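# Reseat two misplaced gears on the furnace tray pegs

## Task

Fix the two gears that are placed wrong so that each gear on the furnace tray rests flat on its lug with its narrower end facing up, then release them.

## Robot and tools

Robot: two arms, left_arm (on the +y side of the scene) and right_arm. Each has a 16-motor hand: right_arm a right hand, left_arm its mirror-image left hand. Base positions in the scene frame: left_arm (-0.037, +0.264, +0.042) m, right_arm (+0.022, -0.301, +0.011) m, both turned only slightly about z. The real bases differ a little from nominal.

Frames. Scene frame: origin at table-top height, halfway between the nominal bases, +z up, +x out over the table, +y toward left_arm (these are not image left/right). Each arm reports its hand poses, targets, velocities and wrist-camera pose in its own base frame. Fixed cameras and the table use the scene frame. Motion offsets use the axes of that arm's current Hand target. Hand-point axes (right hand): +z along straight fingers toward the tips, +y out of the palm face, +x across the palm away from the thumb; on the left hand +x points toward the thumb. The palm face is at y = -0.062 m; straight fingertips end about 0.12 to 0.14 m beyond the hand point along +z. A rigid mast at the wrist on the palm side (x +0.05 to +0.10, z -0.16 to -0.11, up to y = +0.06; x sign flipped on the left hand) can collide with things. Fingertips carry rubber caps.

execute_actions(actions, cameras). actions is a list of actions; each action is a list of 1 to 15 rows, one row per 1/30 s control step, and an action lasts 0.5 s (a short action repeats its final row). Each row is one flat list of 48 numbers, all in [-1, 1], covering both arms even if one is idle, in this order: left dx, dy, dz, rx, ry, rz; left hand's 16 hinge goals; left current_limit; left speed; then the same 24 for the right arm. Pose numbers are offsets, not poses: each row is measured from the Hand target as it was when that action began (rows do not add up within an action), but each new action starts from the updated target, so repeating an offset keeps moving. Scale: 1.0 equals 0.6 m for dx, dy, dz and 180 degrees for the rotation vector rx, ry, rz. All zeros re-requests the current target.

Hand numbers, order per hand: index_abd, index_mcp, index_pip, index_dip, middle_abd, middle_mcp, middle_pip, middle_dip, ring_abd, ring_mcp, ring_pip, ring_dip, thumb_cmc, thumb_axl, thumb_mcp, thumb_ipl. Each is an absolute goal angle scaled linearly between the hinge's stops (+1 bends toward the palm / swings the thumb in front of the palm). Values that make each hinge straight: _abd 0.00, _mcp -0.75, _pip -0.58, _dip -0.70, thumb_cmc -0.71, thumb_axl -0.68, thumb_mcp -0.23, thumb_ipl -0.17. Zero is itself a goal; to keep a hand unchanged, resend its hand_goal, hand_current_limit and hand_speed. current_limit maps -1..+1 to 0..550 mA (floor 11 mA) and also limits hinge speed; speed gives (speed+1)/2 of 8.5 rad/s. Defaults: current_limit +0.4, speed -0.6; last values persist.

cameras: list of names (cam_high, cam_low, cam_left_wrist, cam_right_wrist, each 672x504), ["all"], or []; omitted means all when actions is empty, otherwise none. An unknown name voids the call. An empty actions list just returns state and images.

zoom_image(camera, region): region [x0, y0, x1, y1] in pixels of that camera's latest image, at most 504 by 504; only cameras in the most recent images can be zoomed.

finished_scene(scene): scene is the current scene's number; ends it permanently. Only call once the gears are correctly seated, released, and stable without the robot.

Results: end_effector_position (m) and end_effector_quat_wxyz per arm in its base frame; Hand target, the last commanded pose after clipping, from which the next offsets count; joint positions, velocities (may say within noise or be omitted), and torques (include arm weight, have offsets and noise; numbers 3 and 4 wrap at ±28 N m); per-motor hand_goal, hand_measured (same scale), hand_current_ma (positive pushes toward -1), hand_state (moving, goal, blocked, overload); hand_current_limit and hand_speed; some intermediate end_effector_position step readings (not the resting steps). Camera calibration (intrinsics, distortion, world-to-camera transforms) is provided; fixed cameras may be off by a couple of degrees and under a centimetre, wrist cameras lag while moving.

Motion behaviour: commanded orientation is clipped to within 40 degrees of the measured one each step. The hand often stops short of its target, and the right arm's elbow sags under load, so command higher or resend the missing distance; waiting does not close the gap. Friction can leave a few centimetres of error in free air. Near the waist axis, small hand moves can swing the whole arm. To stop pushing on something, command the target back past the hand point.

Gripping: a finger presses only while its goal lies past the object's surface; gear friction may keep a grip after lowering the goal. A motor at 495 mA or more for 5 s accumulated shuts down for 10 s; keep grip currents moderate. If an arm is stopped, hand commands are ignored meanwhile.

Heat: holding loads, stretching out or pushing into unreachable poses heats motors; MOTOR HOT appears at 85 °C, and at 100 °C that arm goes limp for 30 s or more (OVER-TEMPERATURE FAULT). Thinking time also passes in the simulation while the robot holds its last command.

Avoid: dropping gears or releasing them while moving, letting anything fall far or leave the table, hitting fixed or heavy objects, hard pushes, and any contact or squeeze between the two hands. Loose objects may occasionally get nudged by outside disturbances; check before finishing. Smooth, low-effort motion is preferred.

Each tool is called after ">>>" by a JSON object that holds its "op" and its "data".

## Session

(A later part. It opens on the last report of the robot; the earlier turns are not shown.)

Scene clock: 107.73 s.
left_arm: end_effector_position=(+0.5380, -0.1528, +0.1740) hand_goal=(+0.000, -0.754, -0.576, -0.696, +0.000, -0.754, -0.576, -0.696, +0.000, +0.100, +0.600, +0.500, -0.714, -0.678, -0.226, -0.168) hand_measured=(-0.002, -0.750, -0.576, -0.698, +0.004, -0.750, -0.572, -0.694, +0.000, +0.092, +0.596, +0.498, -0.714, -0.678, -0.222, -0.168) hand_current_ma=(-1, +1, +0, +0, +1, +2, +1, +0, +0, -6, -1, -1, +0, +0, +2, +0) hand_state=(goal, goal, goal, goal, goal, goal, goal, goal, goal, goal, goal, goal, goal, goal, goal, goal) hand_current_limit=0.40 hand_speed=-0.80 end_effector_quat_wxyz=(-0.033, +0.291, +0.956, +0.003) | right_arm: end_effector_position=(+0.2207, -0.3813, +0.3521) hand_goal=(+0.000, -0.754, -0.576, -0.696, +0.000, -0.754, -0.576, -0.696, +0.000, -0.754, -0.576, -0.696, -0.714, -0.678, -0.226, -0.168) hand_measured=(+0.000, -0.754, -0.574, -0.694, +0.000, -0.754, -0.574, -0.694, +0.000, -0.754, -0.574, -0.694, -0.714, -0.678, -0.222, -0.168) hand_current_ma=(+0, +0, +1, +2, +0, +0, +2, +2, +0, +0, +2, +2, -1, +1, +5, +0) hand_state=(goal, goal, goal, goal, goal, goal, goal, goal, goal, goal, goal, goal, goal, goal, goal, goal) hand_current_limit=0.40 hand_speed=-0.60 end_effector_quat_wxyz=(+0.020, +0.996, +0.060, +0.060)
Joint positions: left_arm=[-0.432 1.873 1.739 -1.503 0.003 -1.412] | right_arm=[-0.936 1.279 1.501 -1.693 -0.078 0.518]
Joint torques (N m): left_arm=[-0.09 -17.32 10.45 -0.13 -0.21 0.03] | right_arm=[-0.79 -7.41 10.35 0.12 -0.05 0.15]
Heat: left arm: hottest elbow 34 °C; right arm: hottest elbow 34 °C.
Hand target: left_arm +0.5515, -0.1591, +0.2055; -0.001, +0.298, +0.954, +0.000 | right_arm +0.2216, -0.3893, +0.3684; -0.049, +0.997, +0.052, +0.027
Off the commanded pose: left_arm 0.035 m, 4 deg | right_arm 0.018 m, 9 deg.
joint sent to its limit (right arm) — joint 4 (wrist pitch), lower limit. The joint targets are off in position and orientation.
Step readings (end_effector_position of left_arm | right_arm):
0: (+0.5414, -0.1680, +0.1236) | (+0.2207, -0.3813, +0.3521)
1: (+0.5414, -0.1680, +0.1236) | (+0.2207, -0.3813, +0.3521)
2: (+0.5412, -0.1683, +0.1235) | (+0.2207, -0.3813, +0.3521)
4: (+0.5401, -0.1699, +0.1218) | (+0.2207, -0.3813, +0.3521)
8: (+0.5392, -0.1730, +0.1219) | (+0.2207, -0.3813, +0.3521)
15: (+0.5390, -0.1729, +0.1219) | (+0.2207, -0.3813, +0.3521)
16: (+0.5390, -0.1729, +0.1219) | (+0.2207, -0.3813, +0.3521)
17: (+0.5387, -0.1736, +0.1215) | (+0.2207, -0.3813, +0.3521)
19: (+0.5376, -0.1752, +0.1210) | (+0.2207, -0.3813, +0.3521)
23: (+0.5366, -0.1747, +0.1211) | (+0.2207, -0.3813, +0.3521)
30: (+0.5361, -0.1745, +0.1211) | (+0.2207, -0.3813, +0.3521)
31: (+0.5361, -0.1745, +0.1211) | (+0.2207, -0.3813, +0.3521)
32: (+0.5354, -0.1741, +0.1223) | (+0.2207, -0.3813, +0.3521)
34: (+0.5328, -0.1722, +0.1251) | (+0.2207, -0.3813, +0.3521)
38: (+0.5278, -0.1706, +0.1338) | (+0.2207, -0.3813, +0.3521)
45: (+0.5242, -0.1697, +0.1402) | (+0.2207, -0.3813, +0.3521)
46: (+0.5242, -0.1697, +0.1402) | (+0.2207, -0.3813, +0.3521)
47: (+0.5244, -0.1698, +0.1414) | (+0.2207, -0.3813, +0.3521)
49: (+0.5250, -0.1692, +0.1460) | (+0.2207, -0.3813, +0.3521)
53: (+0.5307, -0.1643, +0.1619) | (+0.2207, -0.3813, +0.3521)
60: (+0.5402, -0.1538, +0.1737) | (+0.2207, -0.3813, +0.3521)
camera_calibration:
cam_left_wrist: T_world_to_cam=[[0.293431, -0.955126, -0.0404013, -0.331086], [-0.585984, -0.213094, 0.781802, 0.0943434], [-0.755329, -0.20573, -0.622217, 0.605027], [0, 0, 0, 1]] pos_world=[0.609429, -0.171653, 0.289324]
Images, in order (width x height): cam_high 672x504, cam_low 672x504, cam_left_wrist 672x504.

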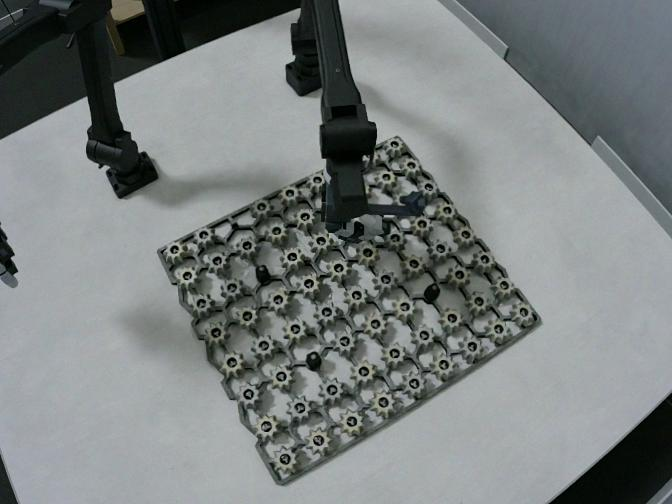

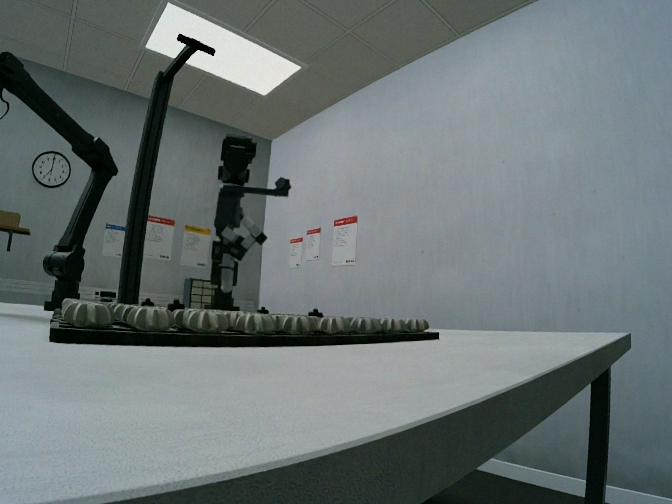

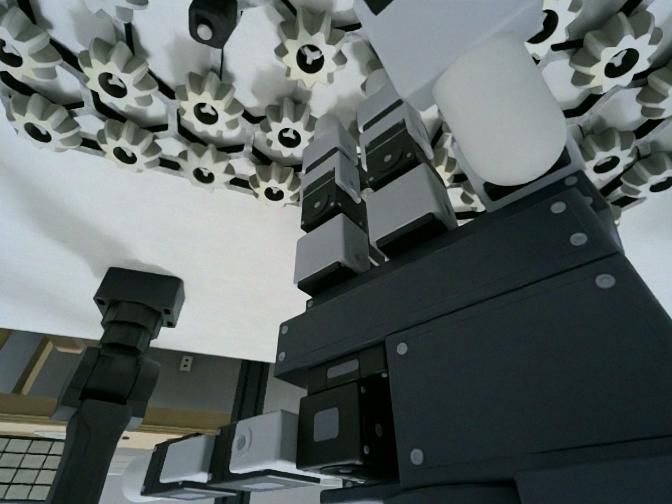

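>>> {"op": "execute_actions", "data": {"actions": [[[0.03,0.08,-0.06,0,0,0,0,-0.754,-0.576,-0.696,0,-0.754,-0.576,-0.696,0,0.1,0.6,0.5,-0.714,-0.678,-0.226,-0.168,0.4,-0.6,0,0,0,0,0,0,0,-0.754,-0.576,-0.696,0,-0.754,-0.576,-0.696,0,-0.754,-0.576,-0.696,-0.714,-0.678,-0.226,-0.168,0.4,-0.6]],[[0.06,0.1,-0.05,0,0,0.03,0,-0.754,-0.576,-0.696,0,-0.754,-0.576,-0.696,0,0.1,0.6,0.5,-0.714,-0.678,-0.226,-0.168,0.4,-0.6,0,0,0,0,0,0,0,-0.754,-0.576,-0.696,0,-0.754,-0.576,-0.696,0,-0.754,-0.576,-0.696,-0.714,-0.678,-0.226,-0.168,0.4,-0.6]],[[0.06,0.1,0,0,0,0.03,0,-0.754,-0.576,-0.696,0,-0.754,-0.576,-0.696,0,0.1,0.6,0.5,-0.714,-0.678,-0.226,-0.168,0.4,-0.6,0,0,0,0,0,0,0,-0.754,-0.576,-0.696,0,-0.754,-0.576,-0.696,0,-0.754,-0.576,-0.696,-0.714,-0.678,-0.226,-0.168,0.4,-0.6]],[[0.08,0.1,0,0,0,0.03,0,-0.754,-0.576,-0.696,0,-0.754,-0.576,-0.696,0,0.1,0.6,0.5,-0.714,-0.678,-0.226,-0.168,0.4,-0.6,0,0,0,0,0,0,0,-0.754,-0.576,-0.696,0,-0.754,-0.576,-0.696,0,-0.754,-0.576,-0.696,-0.714,-0.678,-0.226,-0.168,0.4,-0.6]]], "cameras": ["cam_left_wrist", "cam_low", "cam_high"]}}

>>> {"op": "zoom_image", "data": {"camera": "cam_high", "region": [200, 170, 420, 310]}}

>>> {"op": "zoom_image", "data": {"camera": "cam_high", "region": [290, 210, 350, 270]}}

Scene clock: 111.27 s.
left_arm: end_effector_position=(+0.5840, +0.1056, +0.2454) hand_goal=(+0.000, -0.754, -0.576, -0.696, +0.000, -0.754, -0.576, -0.696, +0.000, +0.100, +0.600, +0.500, -0.714, -0.678, -0.226, -0.168) hand_measured=(-0.002, -0.752, -0.576, -0.698, +0.002, -0.752, -0.574, -0.694, +0.000, +0.092, +0.596, +0.498, -0.714, -0.678, -0.222, -0.168) hand_current_ma=(+0, +0, +0, +0, +1, +0, +1, +0, +0, -6, -1, -1, +0, +0, +2, +0) hand_state=(goal, goal, goal, goal, goal, goal, goal, goal, goal, goal, goal, goal, goal, goal, goal, goal) hand_current_limit=0.40 hand_speed=-0.60 end_effector_quat_wxyz=(-0.023, +0.424, +0.905, -0.014) | right_arm: end_effector_position=(+0.2207, -0.3813, +0.3521) hand_goal=(+0.000, -0.754, -0.576, -0.696, +0.000, -0.754, -0.576, -0.696, +0.000, -0.754, -0.576, -0.696, -0.714, -0.678, -0.226, -0.168) hand_measured=(+0.000, -0.754, -0.574, -0.694, +0.000, -0.754, -0.574, -0.694, +0.000, -0.754, -0.574, -0.694, -0.714, -0.678, -0.222, -0.168) hand_current_ma=(+0, +0, +1, +2, +0, +0, +2, +2, +0, +0, +2, +2, -1, +1, +5, +0) hand_state=(goal, goal, goal, goal, goal, goal, goal, goal, goal, goal, goal, goal, goal, goal, goal, goal) hand_current_limit=0.40 hand_speed=-0.60 end_effector_quat_wxyz=(+0.020, +0.996, +0.060, +0.060)
Joint positions: left_arm=[0.065 1.777 1.799 -1.646 0.003 -0.631] | right_arm=[-0.936 1.279 1.501 -1.693 -0.078 0.518]
Joint torques (N m): left_arm=[-0.56 -16.62 8.54 0.08 -0.18 0.06] | right_arm=[-0.79 -7.59 10.35 0.09 -0.06 0.15]
Heat: left arm: hottest elbow 34 °C; right arm: hottest elbow 34 °C.
Hand target: left_arm +0.5891, +0.1058, +0.2713; +0.000, +0.430, +0.903, -0.001 | right_arm +0.2216, -0.3893, +0.3684; -0.049, +0.997, +0.052, +0.027
Off the commanded pose: left_arm 0.026 m, 3 deg | right_arm 0.018 m, 9 deg.
joint sent to its limit (right arm) — joint 4 (wrist pitch), lower limit. The joint targets are off in position and orientation.
Step readings (end_effector_position of left_arm | right_arm):
0: (+0.5380, -0.1528, +0.1740) | (+0.2207, -0.3813, +0.3521)
1: (+0.5381, -0.1528, +0.1739) | (+0.2207, -0.3813, +0.3521)
2: (+0.5386, -0.1530, +0.1745) | (+0.2207, -0.3813, +0.3521)
4: (+0.5385, -0.1491, +0.1776) | (+0.2207, -0.3813, +0.3521)
8: (+0.5432, -0.1269, +0.1899) | (+0.2207, -0.3813, +0.3521)
15: (+0.5550, -0.0960, +0.2099) | (+0.2207, -0.3813, +0.3521)
16: (+0.5559, -0.0954, +0.2104) | (+0.2207, -0.3813, +0.3521)
17: (+0.5558, -0.0965, +0.2107) | (+0.2207, -0.3813, +0.3521)
19: (+0.5557, -0.0941, +0.2130) | (+0.2207, -0.3813, +0.3521)
23: (+0.5584, -0.0684, +0.2285) | (+0.2207, -0.3813, +0.3521)
30: (+0.5570, -0.0242, +0.2471) | (+0.2207, -0.3813, +0.3521)
31: (+0.5576, -0.0236, +0.2470) | (+0.2207, -0.3813, +0.3521)
32: (+0.5586, -0.0254, +0.2463) | (+0.2207, -0.3813, +0.3521)
34: (+0.5626, -0.0243, +0.2458) | (+0.2207, -0.3813, +0.3521)
38: (+0.5693, +0.0021, +0.2471) | (+0.2207, -0.3813, +0.3521)
45: (+0.5734, +0.0449, +0.2476) | (+0.2207, -0.3813, +0.3521)
46: (+0.5740, +0.0446, +0.2476) | (+0.2207, -0.3813, +0.3521)
47: (+0.5752, +0.0425, +0.2469) | (+0.2207, -0.3813, +0.3521)
49: (+0.5789, +0.0441, +0.2464) | (+0.2207, -0.3813, +0.3521)
53: (+0.5823, +0.0745, +0.2460) | (+0.2207, -0.3813, +0.3521)
60: (+0.5789, +0.1232, +0.2466) | (+0.2207, -0.3813, +0.3521)
camera_calibration:
cam_left_wrist: T_world_to_cam=[[0.0154593, -0.999853, 0.00744964, 0.0604772], [-0.621757, -0.00377794, 0.783201, 0.118876], [-0.783058, -0.0167396, -0.621724, 0.733487], [0, 0, 0, 1]] pos_world=[0.647339, 0.0731957, 0.362472]
Images, in order (width x height): cam_high 672x504, cam_low 672x504, cam_left_wrist 672x504.

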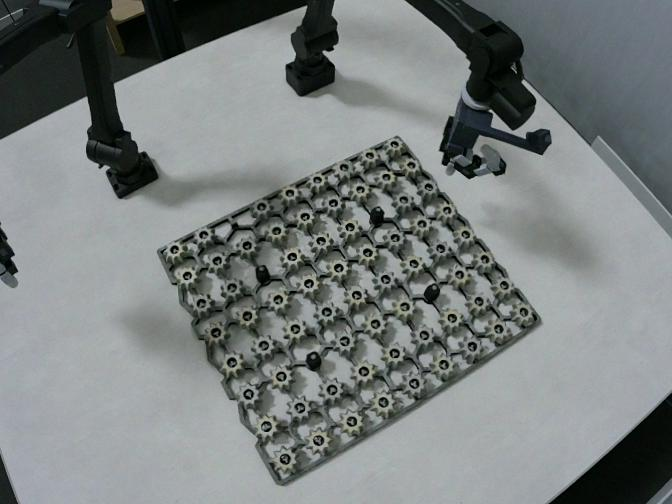

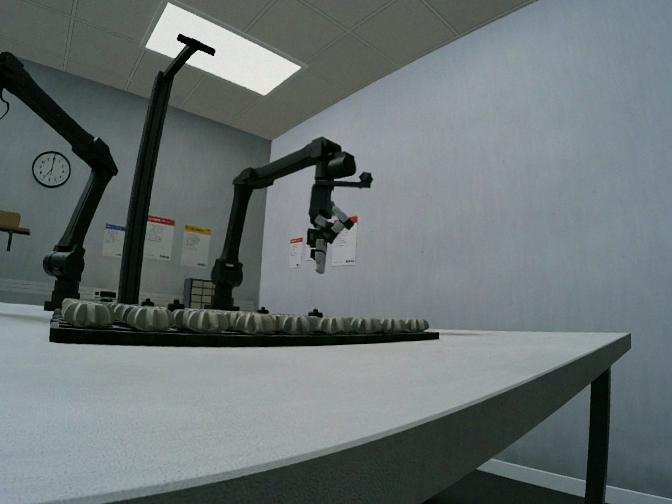

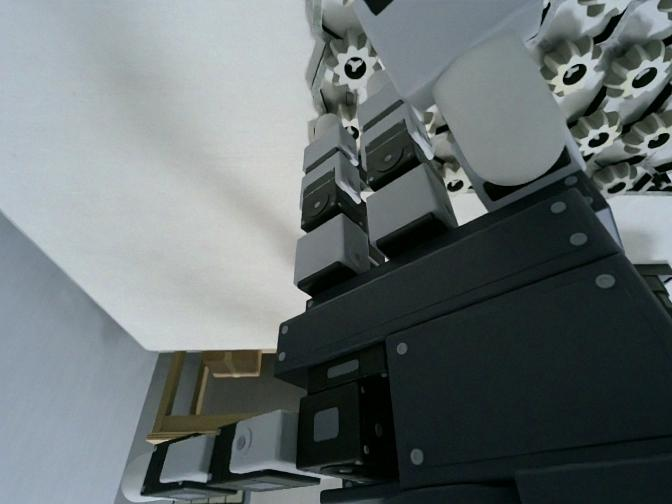

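Scaled by 2.291 from the camera's 672x504 image, which has a finer 960x720 frame.

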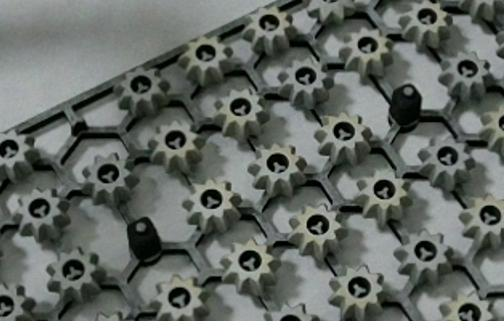

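Scaled by 8.400 from the camera's 672x504 image, which has a finer 960x720 frame.

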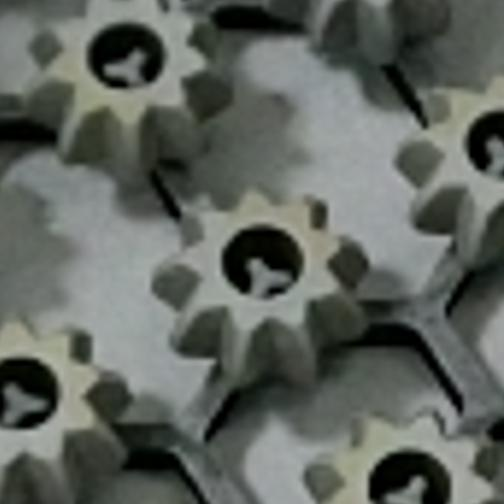

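>>> {"op": "zoom_image", "data": {"camera": "cam_high", "region": [0, 0, 300, 160]}}

>>> {"op": "zoom_image", "data": {"camera": "cam_high", "region": [420, 340, 672, 504]}}

>>> {"op": "zoom_image", "data": {"camera": "cam_low", "region": [400, 320, 672, 504]}}

>>> {"op": "zoom_image", "data": {"camera": "cam_low", "region": [0, 380, 400, 504]}}

>>> {"op": "zoom_image", "data": {"camera": "cam_left_wrist", "region": [0, 0, 330, 504]}}

Scaled by 1.680 from the camera's 672x504 image, which has a finer 960x720 frame.

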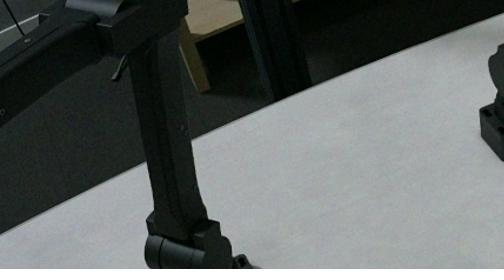

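Scaled by 2.000 from the camera's 672x504 image, which has a finer 960x720 frame.

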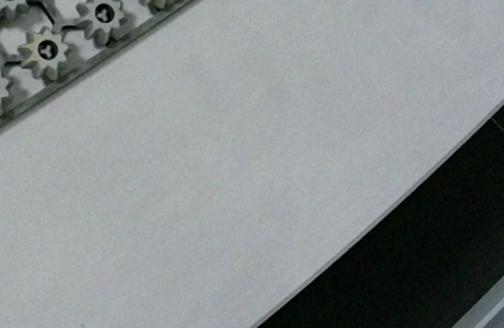

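Scaled by 1.853 from the camera's 672x504 image, which has a finer 960x720 frame.

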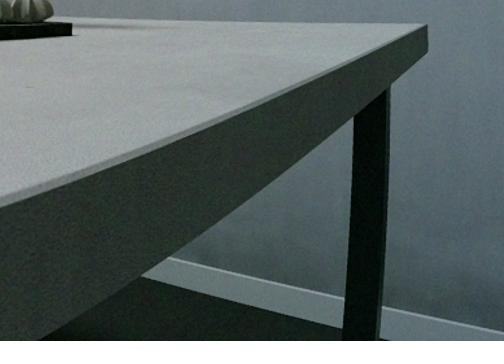

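Scaled by 1.260 from the camera's 672x504 image, which has a finer 960x720 frame.

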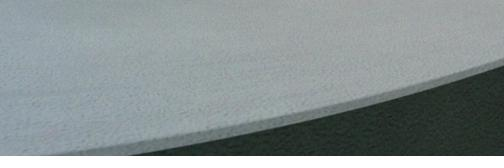

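Scaled by 1.000.

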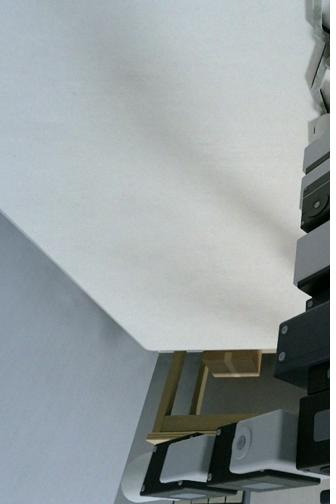

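>>> {"op": "zoom_image", "data": {"camera": "cam_high", "region": [430, 454, 500, 504]}}

Scaled by 7.200 from the camera's 672x504 image, which has a finer 960x720 frame.

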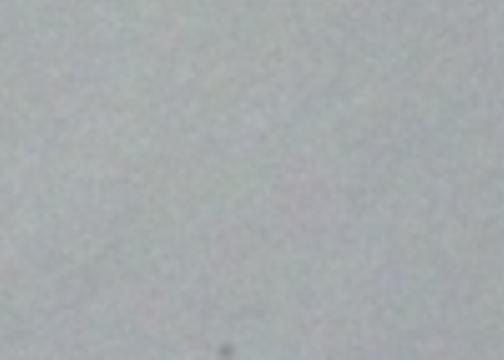

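>>> {"op": "execute_actions", "data": {"actions": [[[-0.0379,-0.0606,-0.0098,0,0,0.0992,0,-0.754,-0.576,-0.696,0,-0.754,-0.576,-0.696,0,0.1,0.6,0.5,-0.714,-0.678,-0.226,-0.168,0.4,-0.6,0,0,0,0,0,0,0,-0.754,-0.576,-0.696,0,-0.754,-0.576,-0.696,0,-0.754,-0.576,-0.696,-0.714,-0.678,-0.226,-0.168,0.4,-0.6]],[[-0.0547,-0.0461,-0.0098,0,0,0.0992,0,-0.754,-0.576,-0.696,0,-0.754,-0.576,-0.696,0,0.1,0.6,0.5,-0.714,-0.678,-0.226,-0.168,0.4,-0.6,0,0,0,0,0,0,0,-0.754,-0.576,-0.696,0,-0.754,-0.576,-0.696,0,-0.754,-0.576,-0.696,-0.714,-0.678,-0.226,-0.168,0.4,-0.6]],[[-0.0662,-0.0271,-0.0098,0,0,0.0992,0,-0.754,-0.576,-0.696,0,-0.754,-0.576,-0.696,0,0.1,0.6,0.5,-0.714,-0.678,-0.226,-0.168,0.4,-0.6,0,0,0,0,0,0,0,-0.754,-0.576,-0.696,0,-0.754,-0.576,-0.696,0,-0.754,-0.576,-0.696,-0.714,-0.678,-0.226,-0.168,0.4,-0.6]],[[-0.0713,-0.0055,-0.0098,0,0,0.0992,0,-0.754,-0.576,-0.696,0,-0.754,-0.576,-0.696,0,0.1,0.6,0.5,-0.714,-0.678,-0.226,-0.168,0.4,-0.6,0,0,0,0,0,0,0,-0.754,-0.576,-0.696,0,-0.754,-0.576,-0.696,0,-0.754,-0.576,-0.696,-0.714,-0.678,-0.226,-0.168,0.4,-0.6]],[[-0.0695,0.0166,-0.0098,0,0,0.0992,0,-0.754,-0.576,-0.696,0,-0.754,-0.576,-0.696,0,0.1,0.6,0.5,-0.714,-0.678,-0.226,-0.168,0.4,-0.6,0,0,0,0,0,0,0,-0.754,-0.576,-0.696,0,-0.754,-0.576,-0.696,0,-0.754,-0.576,-0.696,-0.714,-0.678,-0.226,-0.168,0.4,-0.6]],[[-0.0611,0.0371,-0.0098,0,0,0.0992,0,-0.754,-0.576,-0.696,0,-0.754,-0.576,-0.696,0,0.1,0.6,0.5,-0.714,-0.678,-0.226,-0.168,0.4,-0.6,0,0,0,0,0,0,0,-0.754,-0.576,-0.696,0,-0.754,-0.576,-0.696,0,-0.754,-0.576,-0.696,-0.714,-0.678,-0.226,-0.168,0.4,-0.6]],[[-0.0467,0.0541,-0.0098,0,0,0.0992,0,-0.754,-0.576,-0.696,0,-0.754,-0.576,-0.696,0,0.1,0.6,0.5,-0.714,-0.678,-0.226,-0.168,0.4,-0.6,0,0,0,0,0,0,0,-0.754,-0.576,-0.696,0,-0.754,-0.576,-0.696,0,-0.754,-0.576,-0.696,-0.714,-0.678,-0.226,-0.168,0.4,-0.6]],[[-0.0279,0.0658,-0.0098,0,0,0.0992,0,-0.754,-0.576,-0.696,0,-0.754,-0.576,-0.696,0,0.1,0.6,0.5,-0.714,-0.678,-0.226,-0.168,0.4,-0.6,0,0,0,0,0,0,0,-0.754,-0.576,-0.696,0,-0.754,-0.576,-0.696,0,-0.754,-0.576,-0.696,-0.714,-0.678,-0.226,-0.168,0.4,-0.6]],[[-0.0064,0.0712,-0.0098,0,0,0.0992,0,-0.754,-0.576,-0.696,0,-0.754,-0.576,-0.696,0,0.1,0.6,0.5,-0.714,-0.678,-0.226,-0.168,0.4,-0.6,0,0,0,0,0,0,0,-0.754,-0.576,-0.696,0,-0.754,-0.576,-0.696,0,-0.754,-0.576,-0.696,-0.714,-0.678,-0.226,-0.168,0.4,-0.6]],[[0.0158,0.0697,-0.0098,0,0,0.0992,0,-0.754,-0.576,-0.696,0,-0.754,-0.576,-0.696,0,0.1,0.6,0.5,-0.714,-0.678,-0.226,-0.168,0.4,-0.6,0,0,0,0,0,0,0,-0.754,-0.576,-0.696,0,-0.754,-0.576,-0.696,0,-0.754,-0.576,-0.696,-0.714,-0.678,-0.226,-0.168,0.4,-0.6]]], "cameras": ["cam_left_wrist", "cam_high"]}}

Scene clock: 121.60 s.
left_arm: end_effector_position=(+0.4416, -0.2962, +0.3049) hand_goal=(+0.000, -0.754, -0.576, -0.696, +0.000, -0.754, -0.576, -0.696, +0.000, +0.100, +0.600, +0.500, -0.714, -0.678, -0.226, -0.168) hand_measured=(-0.002, -0.754, -0.576, -0.698, +0.002, -0.754, -0.574, -0.694, +0.000, +0.092, +0.596, +0.498, -0.714, -0.678, -0.222, -0.168) hand_current_ma=(+0, +0, +0, +0, +0, +0, +1, +0, +0, -6, -1, -1, +0, +0, +2, +0) hand_state=(goal, goal, goal, goal, goal, goal, goal, goal, goal, goal, goal, goal, goal, goal, goal, goal) hand_current_limit=0.40 hand_speed=-0.60 end_effector_quat_wxyz=(+0.007, +0.913, -0.408, +0.010) | right_arm: end_effector_position=(+0.2207, -0.3813, +0.3521) hand_goal=(+0.000, -0.754, -0.576, -0.696, +0.000, -0.754, -0.576, -0.696, +0.000, -0.754, -0.576, -0.696, -0.714, -0.678, -0.226, -0.168) hand_measured=(+0.000, -0.754, -0.574, -0.694, +0.000, -0.754, -0.574, -0.694, +0.000, -0.754, -0.574, -0.694, -0.714, -0.678, -0.222, -0.168) hand_current_ma=(+0, +0, +1, +2, +0, +0, +2, +2, +0, +0, +2, +2, -1, +1, +5, +0) hand_state=(goal, goal, goal, goal, goal, goal, goal, goal, goal, goal, goal, goal, goal, goal, goal, goal) hand_current_limit=0.40 hand_speed=-0.60 end_effector_quat_wxyz=(+0.020, +0.996, +0.060, +0.060)
Joint positions: left_arm=[-0.421 1.749 1.908 -1.709 0.013 1.991] | right_arm=[-0.936 1.279 1.501 -1.693 -0.078 0.518]
Joint torques (N m): left_arm=[0.21 -14.45 10.86 0.21 -0.01 0.03] | right_arm=[-0.85 -7.59 10.37 0.13 -0.06 0.15]
Heat: left arm: hottest elbow 34 °C; right arm: hottest elbow 35 °C.
Hand target: left_arm +0.4502, -0.2999, +0.3306; +0.001, +0.908, -0.419, -0.001 | right_arm +0.2216, -0.3893, +0.3684; -0.049, +0.997, +0.052, +0.027
Off the commanded pose: left_arm 0.027 m, 2 deg | right_arm 0.018 m, 9 deg.
joint sent to its limit (left arm) — joint 4 (wrist pitch), lower limit. The joint targets are off in position and orientation.
joint sent to its limit (right arm) — joint 4 (wrist pitch), lower limit. The joint targets are off in position and orientation.
Step readings (end_effector_position of left_arm | right_arm):
0: (+0.5840, +0.1056, +0.2454) | (+0.2207, -0.3813, +0.3521)
1: (+0.5841, +0.1056, +0.2454) | (+0.2207, -0.3813, +0.3521)
2: (+0.5847, +0.1047, +0.2450) | (+0.2207, -0.3813, +0.3521)
4: (+0.5824, +0.1010, +0.2432) | (+0.2207, -0.3813, +0.3521)
8: (+0.5698, +0.0847, +0.2458) | (+0.2207, -0.3813, +0.3521)
15: (+0.5703, +0.0650, +0.2616) | (+0.2207, -0.3813, +0.3521)
16: (+0.5705, +0.0644, +0.2625) | (+0.2207, -0.3813, +0.3521)
17: (+0.5710, +0.0631, +0.2614) | (+0.2207, -0.3813, +0.3521)
19: (+0.5670, +0.0588, +0.2576) | (+0.2207, -0.3813, +0.3521)
23: (+0.5564, +0.0452, +0.2535) | (+0.2207, -0.3813, +0.3521)
30: (+0.5565, +0.0264, +0.2650) | (+0.2207, -0.3813, +0.3521)
31: (+0.5567, +0.0258, +0.2650) | (+0.2207, -0.3813, +0.3521)
32: (+0.5564, +0.0242, +0.2644) | (+0.2207, -0.3813, +0.3521)
34: (+0.5528, +0.0196, +0.2631) | (+0.2207, -0.3813, +0.3521)
38: (+0.5460, +0.0061, +0.2633) | (+0.2207, -0.3813, +0.3521)
45: (+0.5449, -0.0133, +0.2704) | (+0.2207, -0.3813, +0.3521)
46: (+0.5450, -0.0141, +0.2704) | (+0.2207, -0.3813, +0.3521)
47: (+0.5446, -0.0159, +0.2697) | (+0.2207, -0.3813, +0.3521)
49: (+0.5425, -0.0206, +0.2693) | (+0.2207, -0.3813, +0.3521)
53: (+0.5375, -0.0338, +0.2714) | (+0.2207, -0.3813, +0.3521)
60: (+0.5339, -0.0533, +0.2755) | (+0.2207, -0.3813, +0.3521)
61: (+0.5337, -0.0540, +0.2755) | (+0.2207, -0.3813, +0.3521)
62: (+0.5328, -0.0557, +0.2754) | (+0.2207, -0.3813, +0.3521)
64: (+0.5305, -0.0600, +0.2750) | (+0.2207, -0.3813, +0.3521)
68: (+0.5247, -0.0748, +0.2754) | (+0.2207, -0.3813, +0.3521)
75: (+0.5177, -0.0946, +0.2756) | (+0.2207, -0.3813, +0.3521)
76: (+0.5173, -0.0954, +0.2757) | (+0.2207, -0.3813, +0.3521)
77: (+0.5160, -0.0963, +0.2755) | (+0.2207, -0.3813, +0.3521)
79: (+0.5123, -0.0992, +0.2750) | (+0.2207, -0.3813, +0.3521)
83: (+0.5037, -0.1141, +0.2749) | (+0.2207, -0.3813, +0.3521)
90: (+0.4944, -0.1343, +0.2785) | (+0.2207, -0.3813, +0.3521)
91: (+0.4942, -0.1348, +0.2792) | (+0.2207, -0.3813, +0.3521)
92: (+0.4936, -0.1351, +0.2795) | (+0.2207, -0.3813, +0.3521)
94: (+0.4924, -0.1385, +0.2823) | (+0.2207, -0.3813, +0.3521)
98: (+0.4895, -0.1555, +0.2867) | (+0.2207, -0.3813, +0.3521)
105: (+0.4819, -0.1757, +0.2855) | (+0.2207, -0.3813, +0.3521)
106: (+0.4821, -0.1753, +0.2854) | (+0.2207, -0.3813, +0.3521)
107: (+0.4813, -0.1761, +0.2858) | (+0.2207, -0.3813, +0.3521)
109: (+0.4809, -0.1786, +0.2874) | (+0.2207, -0.3813, +0.3521)
113: (+0.4785, -0.1968, +0.2916) | (+0.2207, -0.3813, +0.3521)
120: (+0.4686, -0.2173, +0.2919) | (+0.2207, -0.3813, +0.3521)
121: (+0.4684, -0.2178, +0.2919) | (+0.2207, -0.3813, +0.3521)
122: (+0.4680, -0.2181, +0.2922) | (+0.2207, -0.3813, +0.3521)
124: (+0.4684, -0.2209, +0.2947) | (+0.2207, -0.3813, +0.3521)
128: (+0.4668, -0.2377, +0.2996) | (+0.2207, -0.3813, +0.3521)
135: (+0.4540, -0.2590, +0.2976) | (+0.2207, -0.3813, +0.3521)
136: (+0.4537, -0.2590, +0.2974) | (+0.2207, -0.3813, +0.3521)
137: (+0.4536, -0.2591, +0.2977) | (+0.2207, -0.3813, +0.3521)
139: (+0.4564, -0.2617, +0.3018) | (+0.2207, -0.3813, +0.3521)
143: (+0.4551, -0.2785, +0.3059) | (+0.2207, -0.3813, +0.3521)
150: (+0.4400, -0.3011, +0.3038) | (+0.2207, -0.3813, +0.3521)
camera_calibration:
cam_left_wrist: T_world_to_cam=[[-0.0486866, 0.998628, -0.019257, 0.288817], [0.651393, 0.0463615, 0.757323, -0.557223], [0.757177, 0.0243276, -0.652757, -0.00637746], [0, 0, 0, 1]] pos_world=[0.381862, -0.262432, 0.423397]
Images, in order (width x height): cam_high 672x504, cam_left_wrist 672x504.

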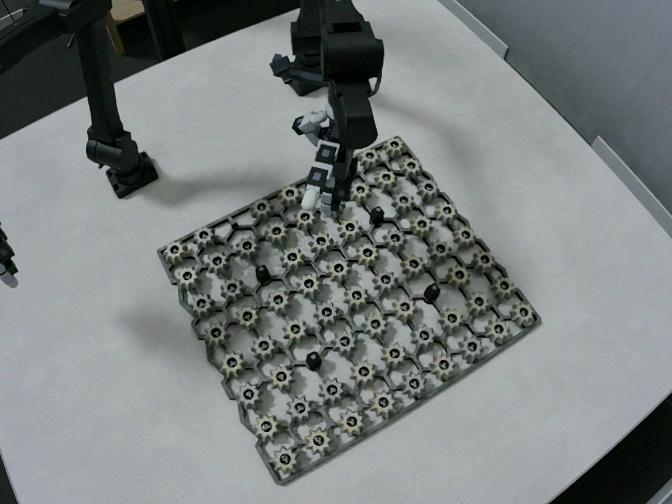

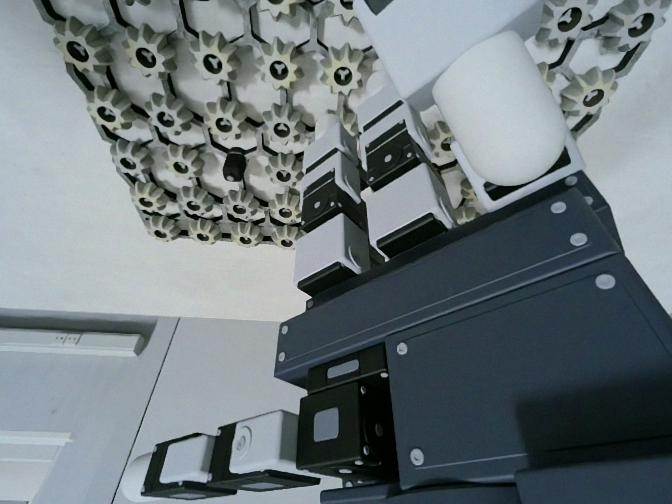

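Now a good oblique view of the remaining region.

>>> {"op": "zoom_image", "data": {"camera": "cam_left_wrist", "region": [40, 0, 190, 130]}}

>>> {"op": "zoom_image", "data": {"camera": "cam_left_wrist", "region": [90, 110, 220, 250]}}

>>> {"op": "zoom_image", "data": {"camera": "cam_left_wrist", "region": [180, 0, 380, 150]}}

>>> {"op": "zoom_image", "data": {"camera": "cam_left_wrist", "region": [200, 130, 320, 250]}}

>>> {"op": "zoom_image", "data": {"camera": "cam_left_wrist", "region": [520, 0, 672, 130]}}

Scaled by 3.360 from the camera's 672x504 image, which has a finer 960x720 frame.

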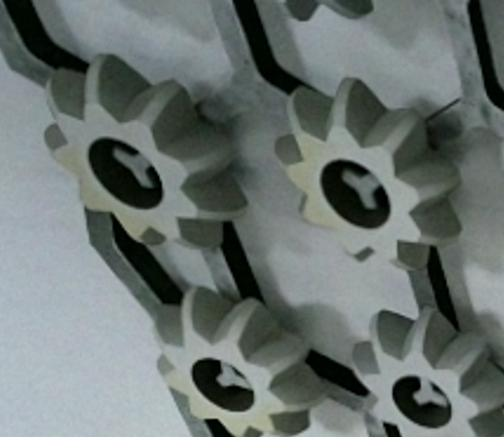

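Scaled by 3.600 from the camera's 672x504 image, which has a finer 960x720 frame.

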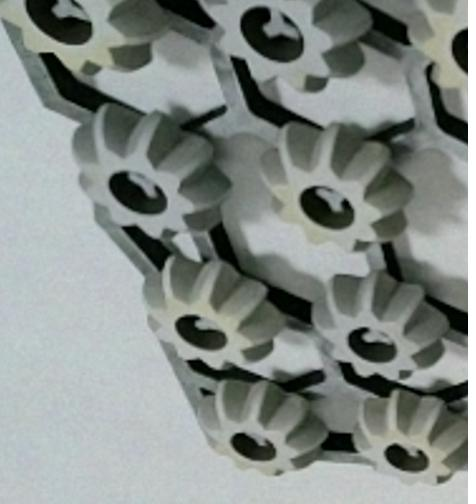

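Scaled by 2.520 from the camera's 672x504 image, which has a finer 960x720 frame.

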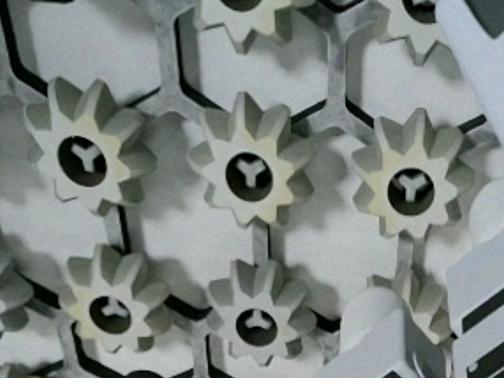

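Scaled by 4.200 from the camera's 672x504 image, which has a finer 960x720 frame.

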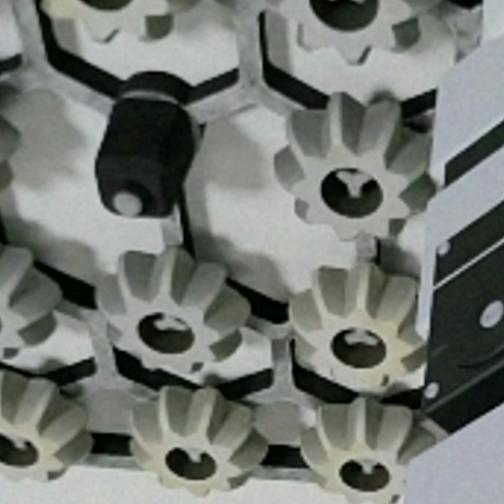

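Scaled by 3.316 from the camera's 672x504 image, which has a finer 960x720 frame.

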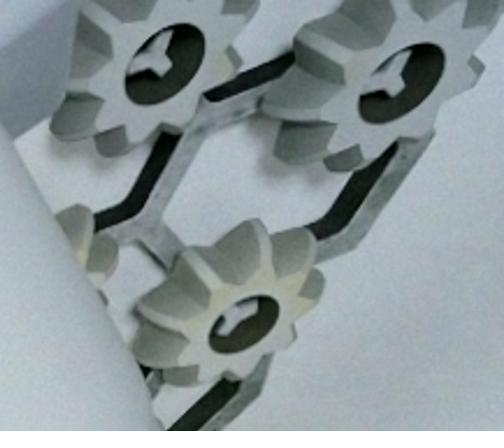

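>>> {"op": "execute_actions", "data": {"actions": [[[-0.05,-0.04,0,0,0,0,0,-0.754,-0.576,-0.696,0,-0.754,-0.576,-0.696,0,0.1,0.6,0.5,-0.714,-0.678,-0.226,-0.168,0.4,-0.6,0,0,0,0,0,0,0,-0.754,-0.576,-0.696,0,-0.754,-0.576,-0.696,0,-0.754,-0.576,-0.696,-0.714,-0.678,-0.226,-0.168,0.4,-0.6]],[[-0.088,-0.0766,0,0,0,0,0,-0.754,-0.576,-0.696,0,-0.754,-0.576,-0.696,0,0.1,0.6,0.5,-0.714,-0.678,-0.226,-0.168,0.4,-0.6,0,0,0,0,0,0,0,-0.754,-0.576,-0.696,0,-0.754,-0.576,-0.696,0,-0.754,-0.576,-0.696,-0.714,-0.678,-0.226,-0.168,0.4,-0.6]],[[-0.088,-0.0766,0,0,0,0,0,-0.754,-0.576,-0.696,0,-0.754,-0.576,-0.696,0,0.1,0.6,0.5,-0.714,-0.678,-0.226,-0.168,0.4,-0.6,0,0,0,0,0,0,0,-0.754,-0.576,-0.696,0,-0.754,-0.576,-0.696,0,-0.754,-0.576,-0.696,-0.714,-0.678,-0.226,-0.168,0.4,-0.6]],[[-0.088,-0.0766,0,0,0,0,0,-0.754,-0.576,-0.696,0,-0.754,-0.576,-0.696,0,0.1,0.6,0.5,-0.714,-0.678,-0.226,-0.168,0.4,-0.6,0,0,0,0,0,0,0,-0.754,-0.576,-0.696,0,-0.754,-0.576,-0.696,0,-0.754,-0.576,-0.696,-0.714,-0.678,-0.226,-0.168,0.4,-0.6]],[[-0.088,-0.0766,0,0,0,0,0,-0.754,-0.576,-0.696,0,-0.754,-0.576,-0.696,0,0.1,0.6,0.5,-0.714,-0.678,-0.226,-0.168,0.4,-0.6,0,0,0,0,0,0,0,-0.754,-0.576,-0.696,0,-0.754,-0.576,-0.696,0,-0.754,-0.576,-0.696,-0.714,-0.678,-0.226,-0.168,0.4,-0.6]],[[-0.088,-0.0766,0,0,0,0,0,-0.754,-0.576,-0.696,0,-0.754,-0.576,-0.696,0,0.1,0.6,0.5,-0.714,-0.678,-0.226,-0.168,0.4,-0.6,0,0,0,0,0,0,0,-0.754,-0.576,-0.696,0,-0.754,-0.576,-0.696,0,-0.754,-0.576,-0.696,-0.714,-0.678,-0.226,-0.168,0.4,-0.6]]], "cameras": ["cam_left_wrist", "cam_high"]}}

>>> {"op": "zoom_image", "data": {"camera": "cam_high", "region": [160, 220, 230, 290]}}

>>> {"op": "zoom_image", "data": {"camera": "cam_high", "region": [230, 180, 300, 250]}}

>>> {"op": "zoom_image", "data": {"camera": "cam_high", "region": [290, 150, 360, 220]}}

>>> {"op": "zoom_image", "data": {"camera": "cam_high", "region": [350, 130, 420, 200]}}

>>> {"op": "zoom_image", "data": {"camera": "cam_high", "region": [390, 150, 460, 220]}}

>>> {"op": "zoom_image", "data": {"camera": "cam_high", "region": [390, 200, 460, 270]}}

>>> {"op": "zoom_image", "data": {"camera": "cam_high", "region": [330, 210, 400, 280]}}

>>> {"op": "zoom_image", "data": {"camera": "cam_high", "region": [260, 225, 330, 295]}}

>>> {"op": "zoom_image", "data": {"camera": "cam_high", "region": [190, 260, 260, 330]}}

Scene clock: 126.97 s.
left_arm: end_effector_position=(+0.4452, +0.0855, +0.3098) hand_goal=(+0.000, -0.754, -0.576, -0.696, +0.000, -0.754, -0.576, -0.696, +0.000, +0.100, +0.600, +0.500, -0.714, -0.678, -0.226, -0.168) hand_measured=(-0.002, -0.750, -0.576, -0.698, +0.002, -0.750, -0.574, -0.694, +0.000, +0.092, +0.596, +0.498, -0.712, -0.678, -0.222, -0.168) hand_current_ma=(+0, +1, +0, +0, +0, +1, +0, +0, +0, -6, -1, -1, +0, +0, +2, +0) hand_state=(goal, goal, goal, goal, goal, goal, goal, goal, goal, goal, goal, goal, goal, goal, goal, goal) hand_current_limit=0.40 hand_speed=-0.60 end_effector_quat_wxyz=(-0.107, +0.987, -0.116, -0.032) | right_arm: end_effector_position=(+0.2207, -0.3813, +0.3521) hand_goal=(+0.000, -0.754, -0.576, -0.696, +0.000, -0.754, -0.576, -0.696, +0.000, -0.754, -0.576, -0.696, -0.714, -0.678, -0.226, -0.168) hand_measured=(+0.000, -0.754, -0.574, -0.694, +0.000, -0.754, -0.574, -0.694, +0.000, -0.754, -0.574, -0.694, -0.714, -0.678, -0.222, -0.168) hand_current_ma=(+0, +0, +1, +2, +0, +0, +2, +2, +0, +0, +2, +2, -1, +1, +5, +0) hand_state=(goal, goal, goal, goal, goal, goal, goal, goal, goal, goal, goal, goal, goal, goal, goal, goal) hand_current_limit=0.40 hand_speed=-0.60 end_effector_quat_wxyz=(+0.020, +0.996, +0.060, +0.060)
Joint positions: left_arm=[0.289 1.573 1.739 -1.71 -0.223 2.097] | right_arm=[-0.936 1.279 1.501 -1.693 -0.078 0.518]
Joint torques (N m): left_arm=[-1.14 -11.99 9.99 0.2 -0.31 0.02] | right_arm=[-0.91 -7.65 10.36 0.1 -0.05 0.16]
Heat: left arm: hottest elbow 35 °C; right arm: hottest elbow 35 °C.
Hand target: left_arm +0.4522, +0.0885, +0.3303; +0.001, +0.908, -0.419, -0.001 | right_arm +0.2216, -0.3893, +0.3684; -0.049, +0.997, +0.052, +0.027
Off the commanded pose: left_arm 0.022 m, 38 deg | right_arm 0.018 m, 9 deg.
joint sent to its limit (left arm) — joint 4 (wrist pitch), lower limit; joint 6 (wrist roll), upper limit. The joint targets are off in position and orientation.
joint sent to its limit (right arm) — joint 4 (wrist pitch), lower limit. The joint targets are off in position and orientation.
Step readings (end_effector_position of left_arm | right_arm):
0: (+0.4416, -0.2962, +0.3049) | (+0.2207, -0.3813, +0.3521)
1: (+0.4416, -0.2962, +0.3049) | (+0.2207, -0.3813, +0.3521)
2: (+0.4413, -0.2960, +0.3049) | (+0.2207, -0.3813, +0.3521)
4: (+0.4414, -0.2941, +0.3053) | (+0.2207, -0.3813, +0.3521)
8: (+0.4482, -0.2789, +0.3054) | (+0.2207, -0.3813, +0.3521)
15: (+0.4566, -0.2587, +0.3092) | (+0.2207, -0.3813, +0.3521)
16: (+0.4563, -0.2585, +0.3099) | (+0.2207, -0.3813, +0.3521)
17: (+0.4545, -0.2581, +0.3095) | (+0.2207, -0.3813, +0.3521)
19: (+0.4484, -0.2516, +0.3080) | (+0.2207, -0.3813, +0.3521)
23: (+0.4494, -0.2197, +0.3065) | (+0.2207, -0.3813, +0.3521)
30: (+0.4578, -0.1843, +0.3150) | (+0.2207, -0.3813, +0.3521)
31: (+0.4573, -0.1849, +0.3152) | (+0.2207, -0.3813, +0.3521)
32: (+0.4559, -0.1843, +0.3144) | (+0.2207, -0.3813, +0.3521)
34: (+0.4510, -0.1802, +0.3116) | (+0.2207, -0.3813, +0.3521)
38: (+0.4510, -0.1482, +0.3094) | (+0.2207, -0.3813, +0.3521)
45: (+0.4563, -0.1147, +0.3142) | (+0.2207, -0.3813, +0.3521)
46: (+0.4560, -0.1147, +0.3149) | (+0.2207, -0.3813, +0.3521)
47: (+0.4555, -0.1152, +0.3146) | (+0.2207, -0.3813, +0.3521)
49: (+0.4528, -0.1096, +0.3132) | (+0.2207, -0.3813, +0.3521)
53: (+0.4529, -0.0770, +0.3120) | (+0.2207, -0.3813, +0.3521)
60: (+0.4551, -0.0435, +0.3135) | (+0.2207, -0.3813, +0.3521)
61: (+0.4551, -0.0442, +0.3135) | (+0.2207, -0.3813, +0.3521)
62: (+0.4547, -0.0449, +0.3141) | (+0.2207, -0.3813, +0.3521)
64: (+0.4548, -0.0393, +0.3131) | (+0.2207, -0.3813, +0.3521)
68: (+0.4547, -0.0063, +0.3131) | (+0.2207, -0.3813, +0.3521)
75: (+0.4535, +0.0270, +0.3119) | (+0.2207, -0.3813, +0.3521)
76: (+0.4537, +0.0257, +0.3121) | (+0.2207, -0.3813, +0.3521)
77: (+0.4537, +0.0247, +0.3122) | (+0.2207, -0.3813, +0.3521)
79: (+0.4530, +0.0307, +0.3114) | (+0.2207, -0.3813, +0.3521)
83: (+0.4491, +0.0633, +0.3103) | (+0.2207, -0.3813, +0.3521)
90: (+0.4434, +0.0939, +0.3094) | (+0.2207, -0.3813, +0.3521)
camera_calibration:
cam_left_wrist: T_world_to_cam=[[-0.606346, 0.769922, 0.198909, 0.108233], [0.555286, 0.230899, 0.798963, -0.566747], [0.569212, 0.5949, -0.567532, -0.00664832], [0, 0, 0, 1]] pos_world=[0.384118, 0.0514861, 0.427509]
Images, in order (width x height): cam_high 672x504, cam_left_wrist 672x504.

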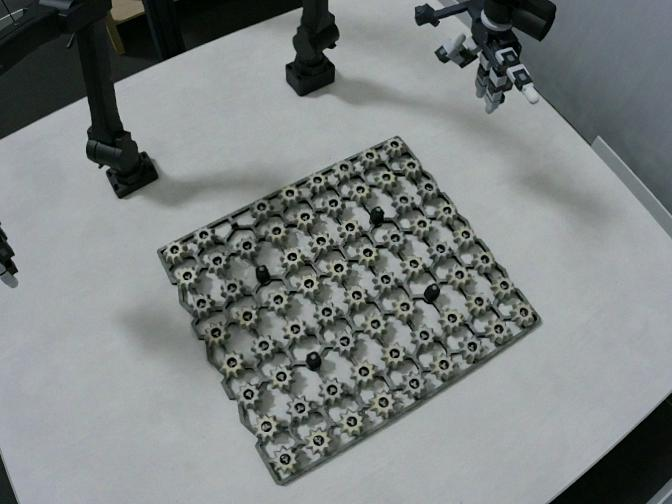

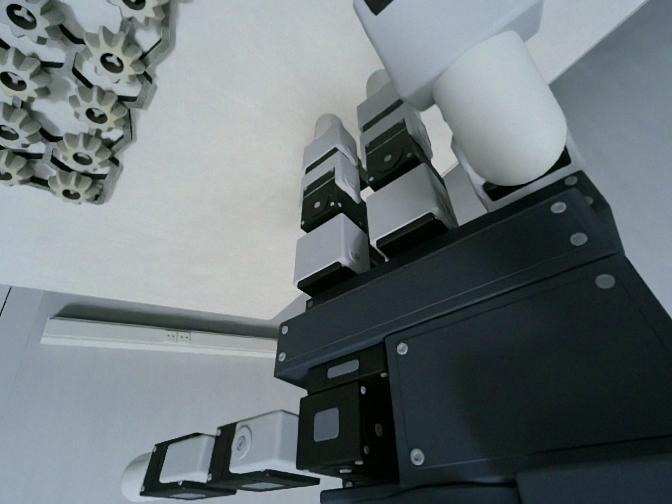

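Scaled by 7.200 from the camera's 672x504 image, which has a finer 960x720 frame.

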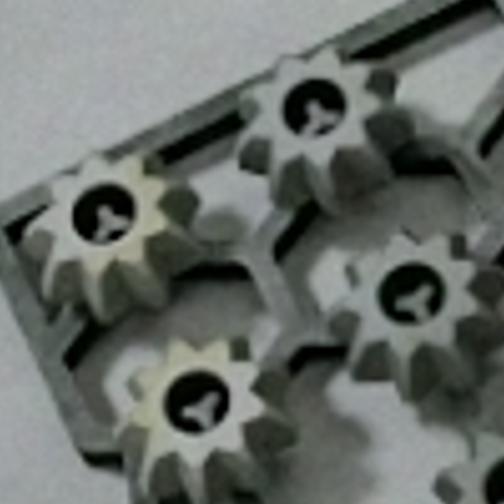

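Scaled by 7.200 from the camera's 672x504 image, which has a finer 960x720 frame.

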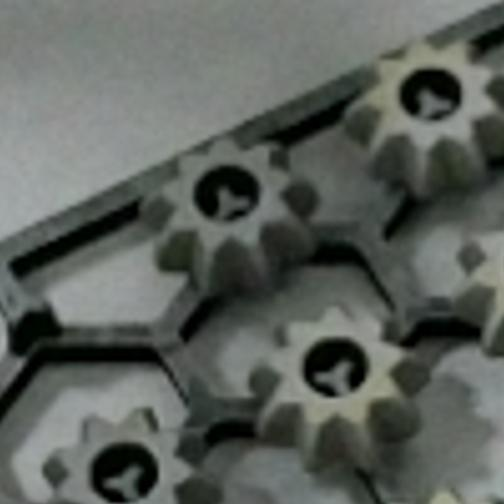

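Scaled by 7.200 from the camera's 672x504 image, which has a finer 960x720 frame.

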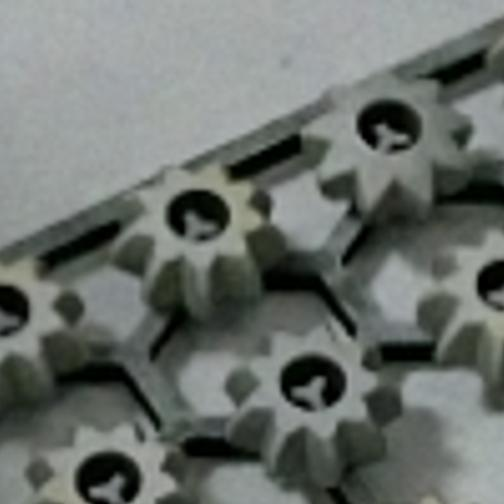

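Scaled by 7.200 from the camera's 672x504 image, which has a finer 960x720 frame.

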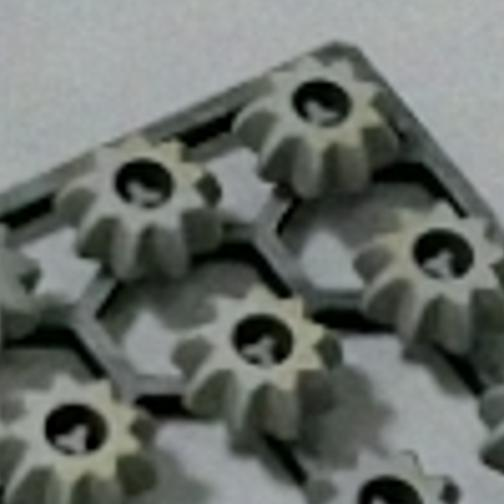

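Scaled by 7.200 from the camera's 672x504 image, which has a finer 960x720 frame.

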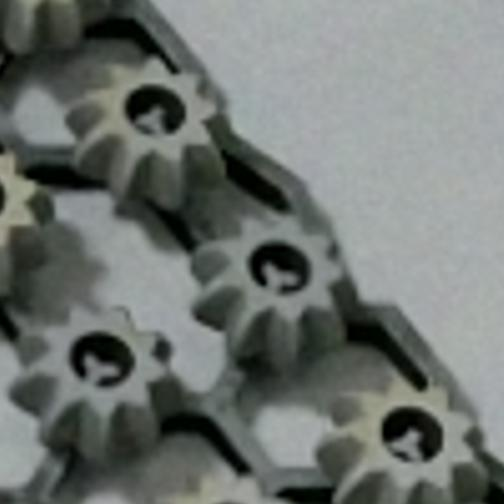

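Scaled by 7.200 from the camera's 672x504 image, which has a finer 960x720 frame.

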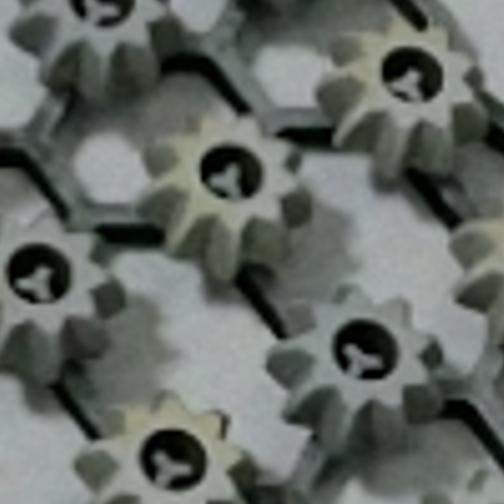

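Scaled by 7.200 from the camera's 672x504 image, which has a finer 960x720 frame.

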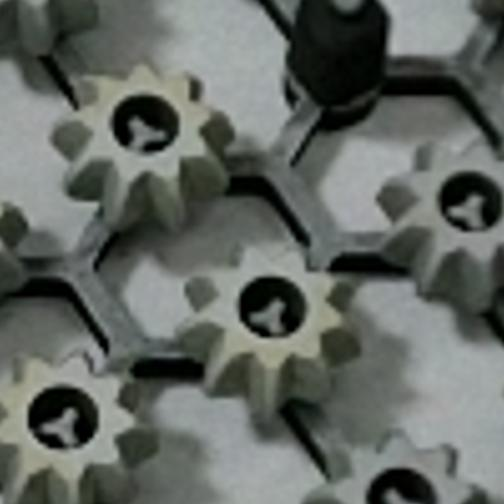

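Scaled by 7.200 from the camera's 672x504 image, which has a finer 960x720 frame.

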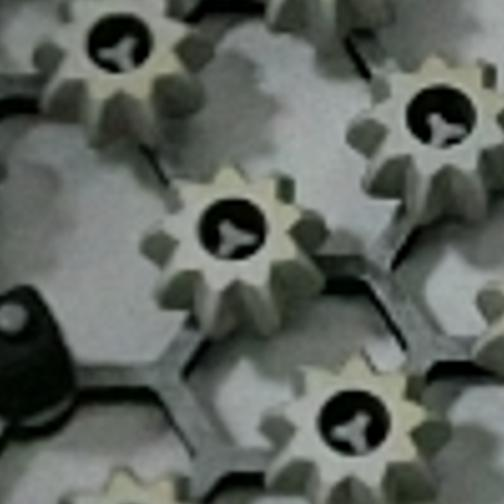

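Scaled by 7.200 from the camera's 672x504 image, which has a finer 960x720 frame.

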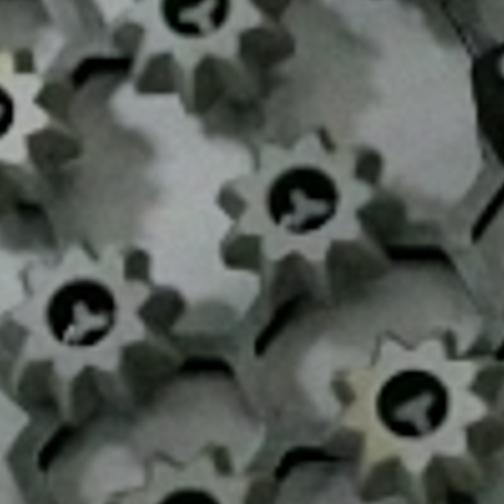

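>>> {"op": "zoom_image", "data": {"camera": "cam_high", "region": [320, 140, 372, 192]}}

>>> {"op": "zoom_image", "data": {"camera": "cam_high", "region": [400, 240, 470, 310]}}

>>> {"op": "zoom_image", "data": {"camera": "cam_high", "region": [460, 240, 540, 320]}}

Scaled by 9.692 from the camera's 672x504 image, which has a finer 960x720 frame.

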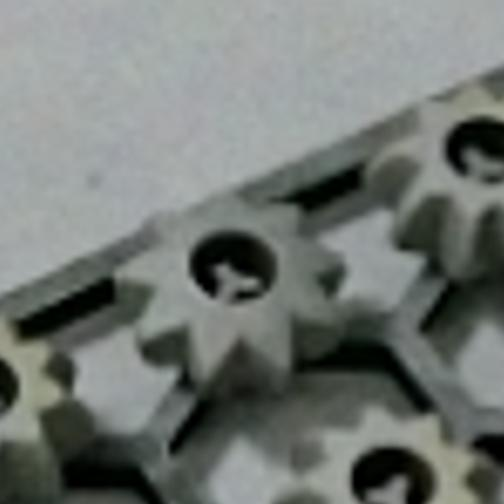

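Scaled by 7.200 from the camera's 672x504 image, which has a finer 960x720 frame.

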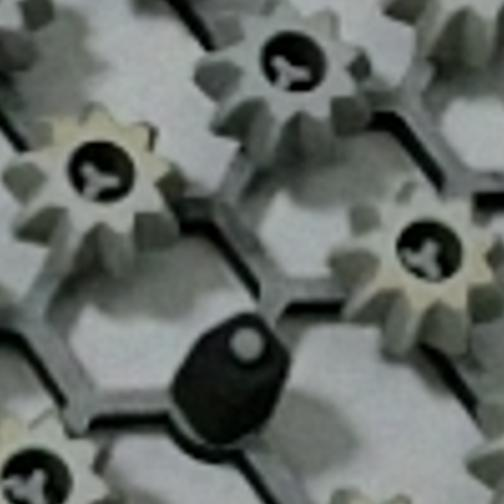

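Scaled by 6.300 from the camera's 672x504 image, which has a finer 960x720 frame.

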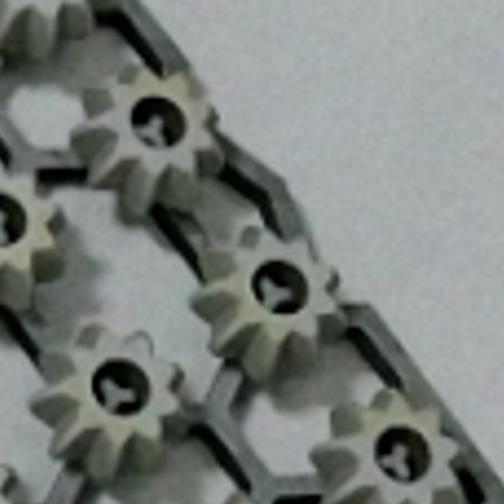

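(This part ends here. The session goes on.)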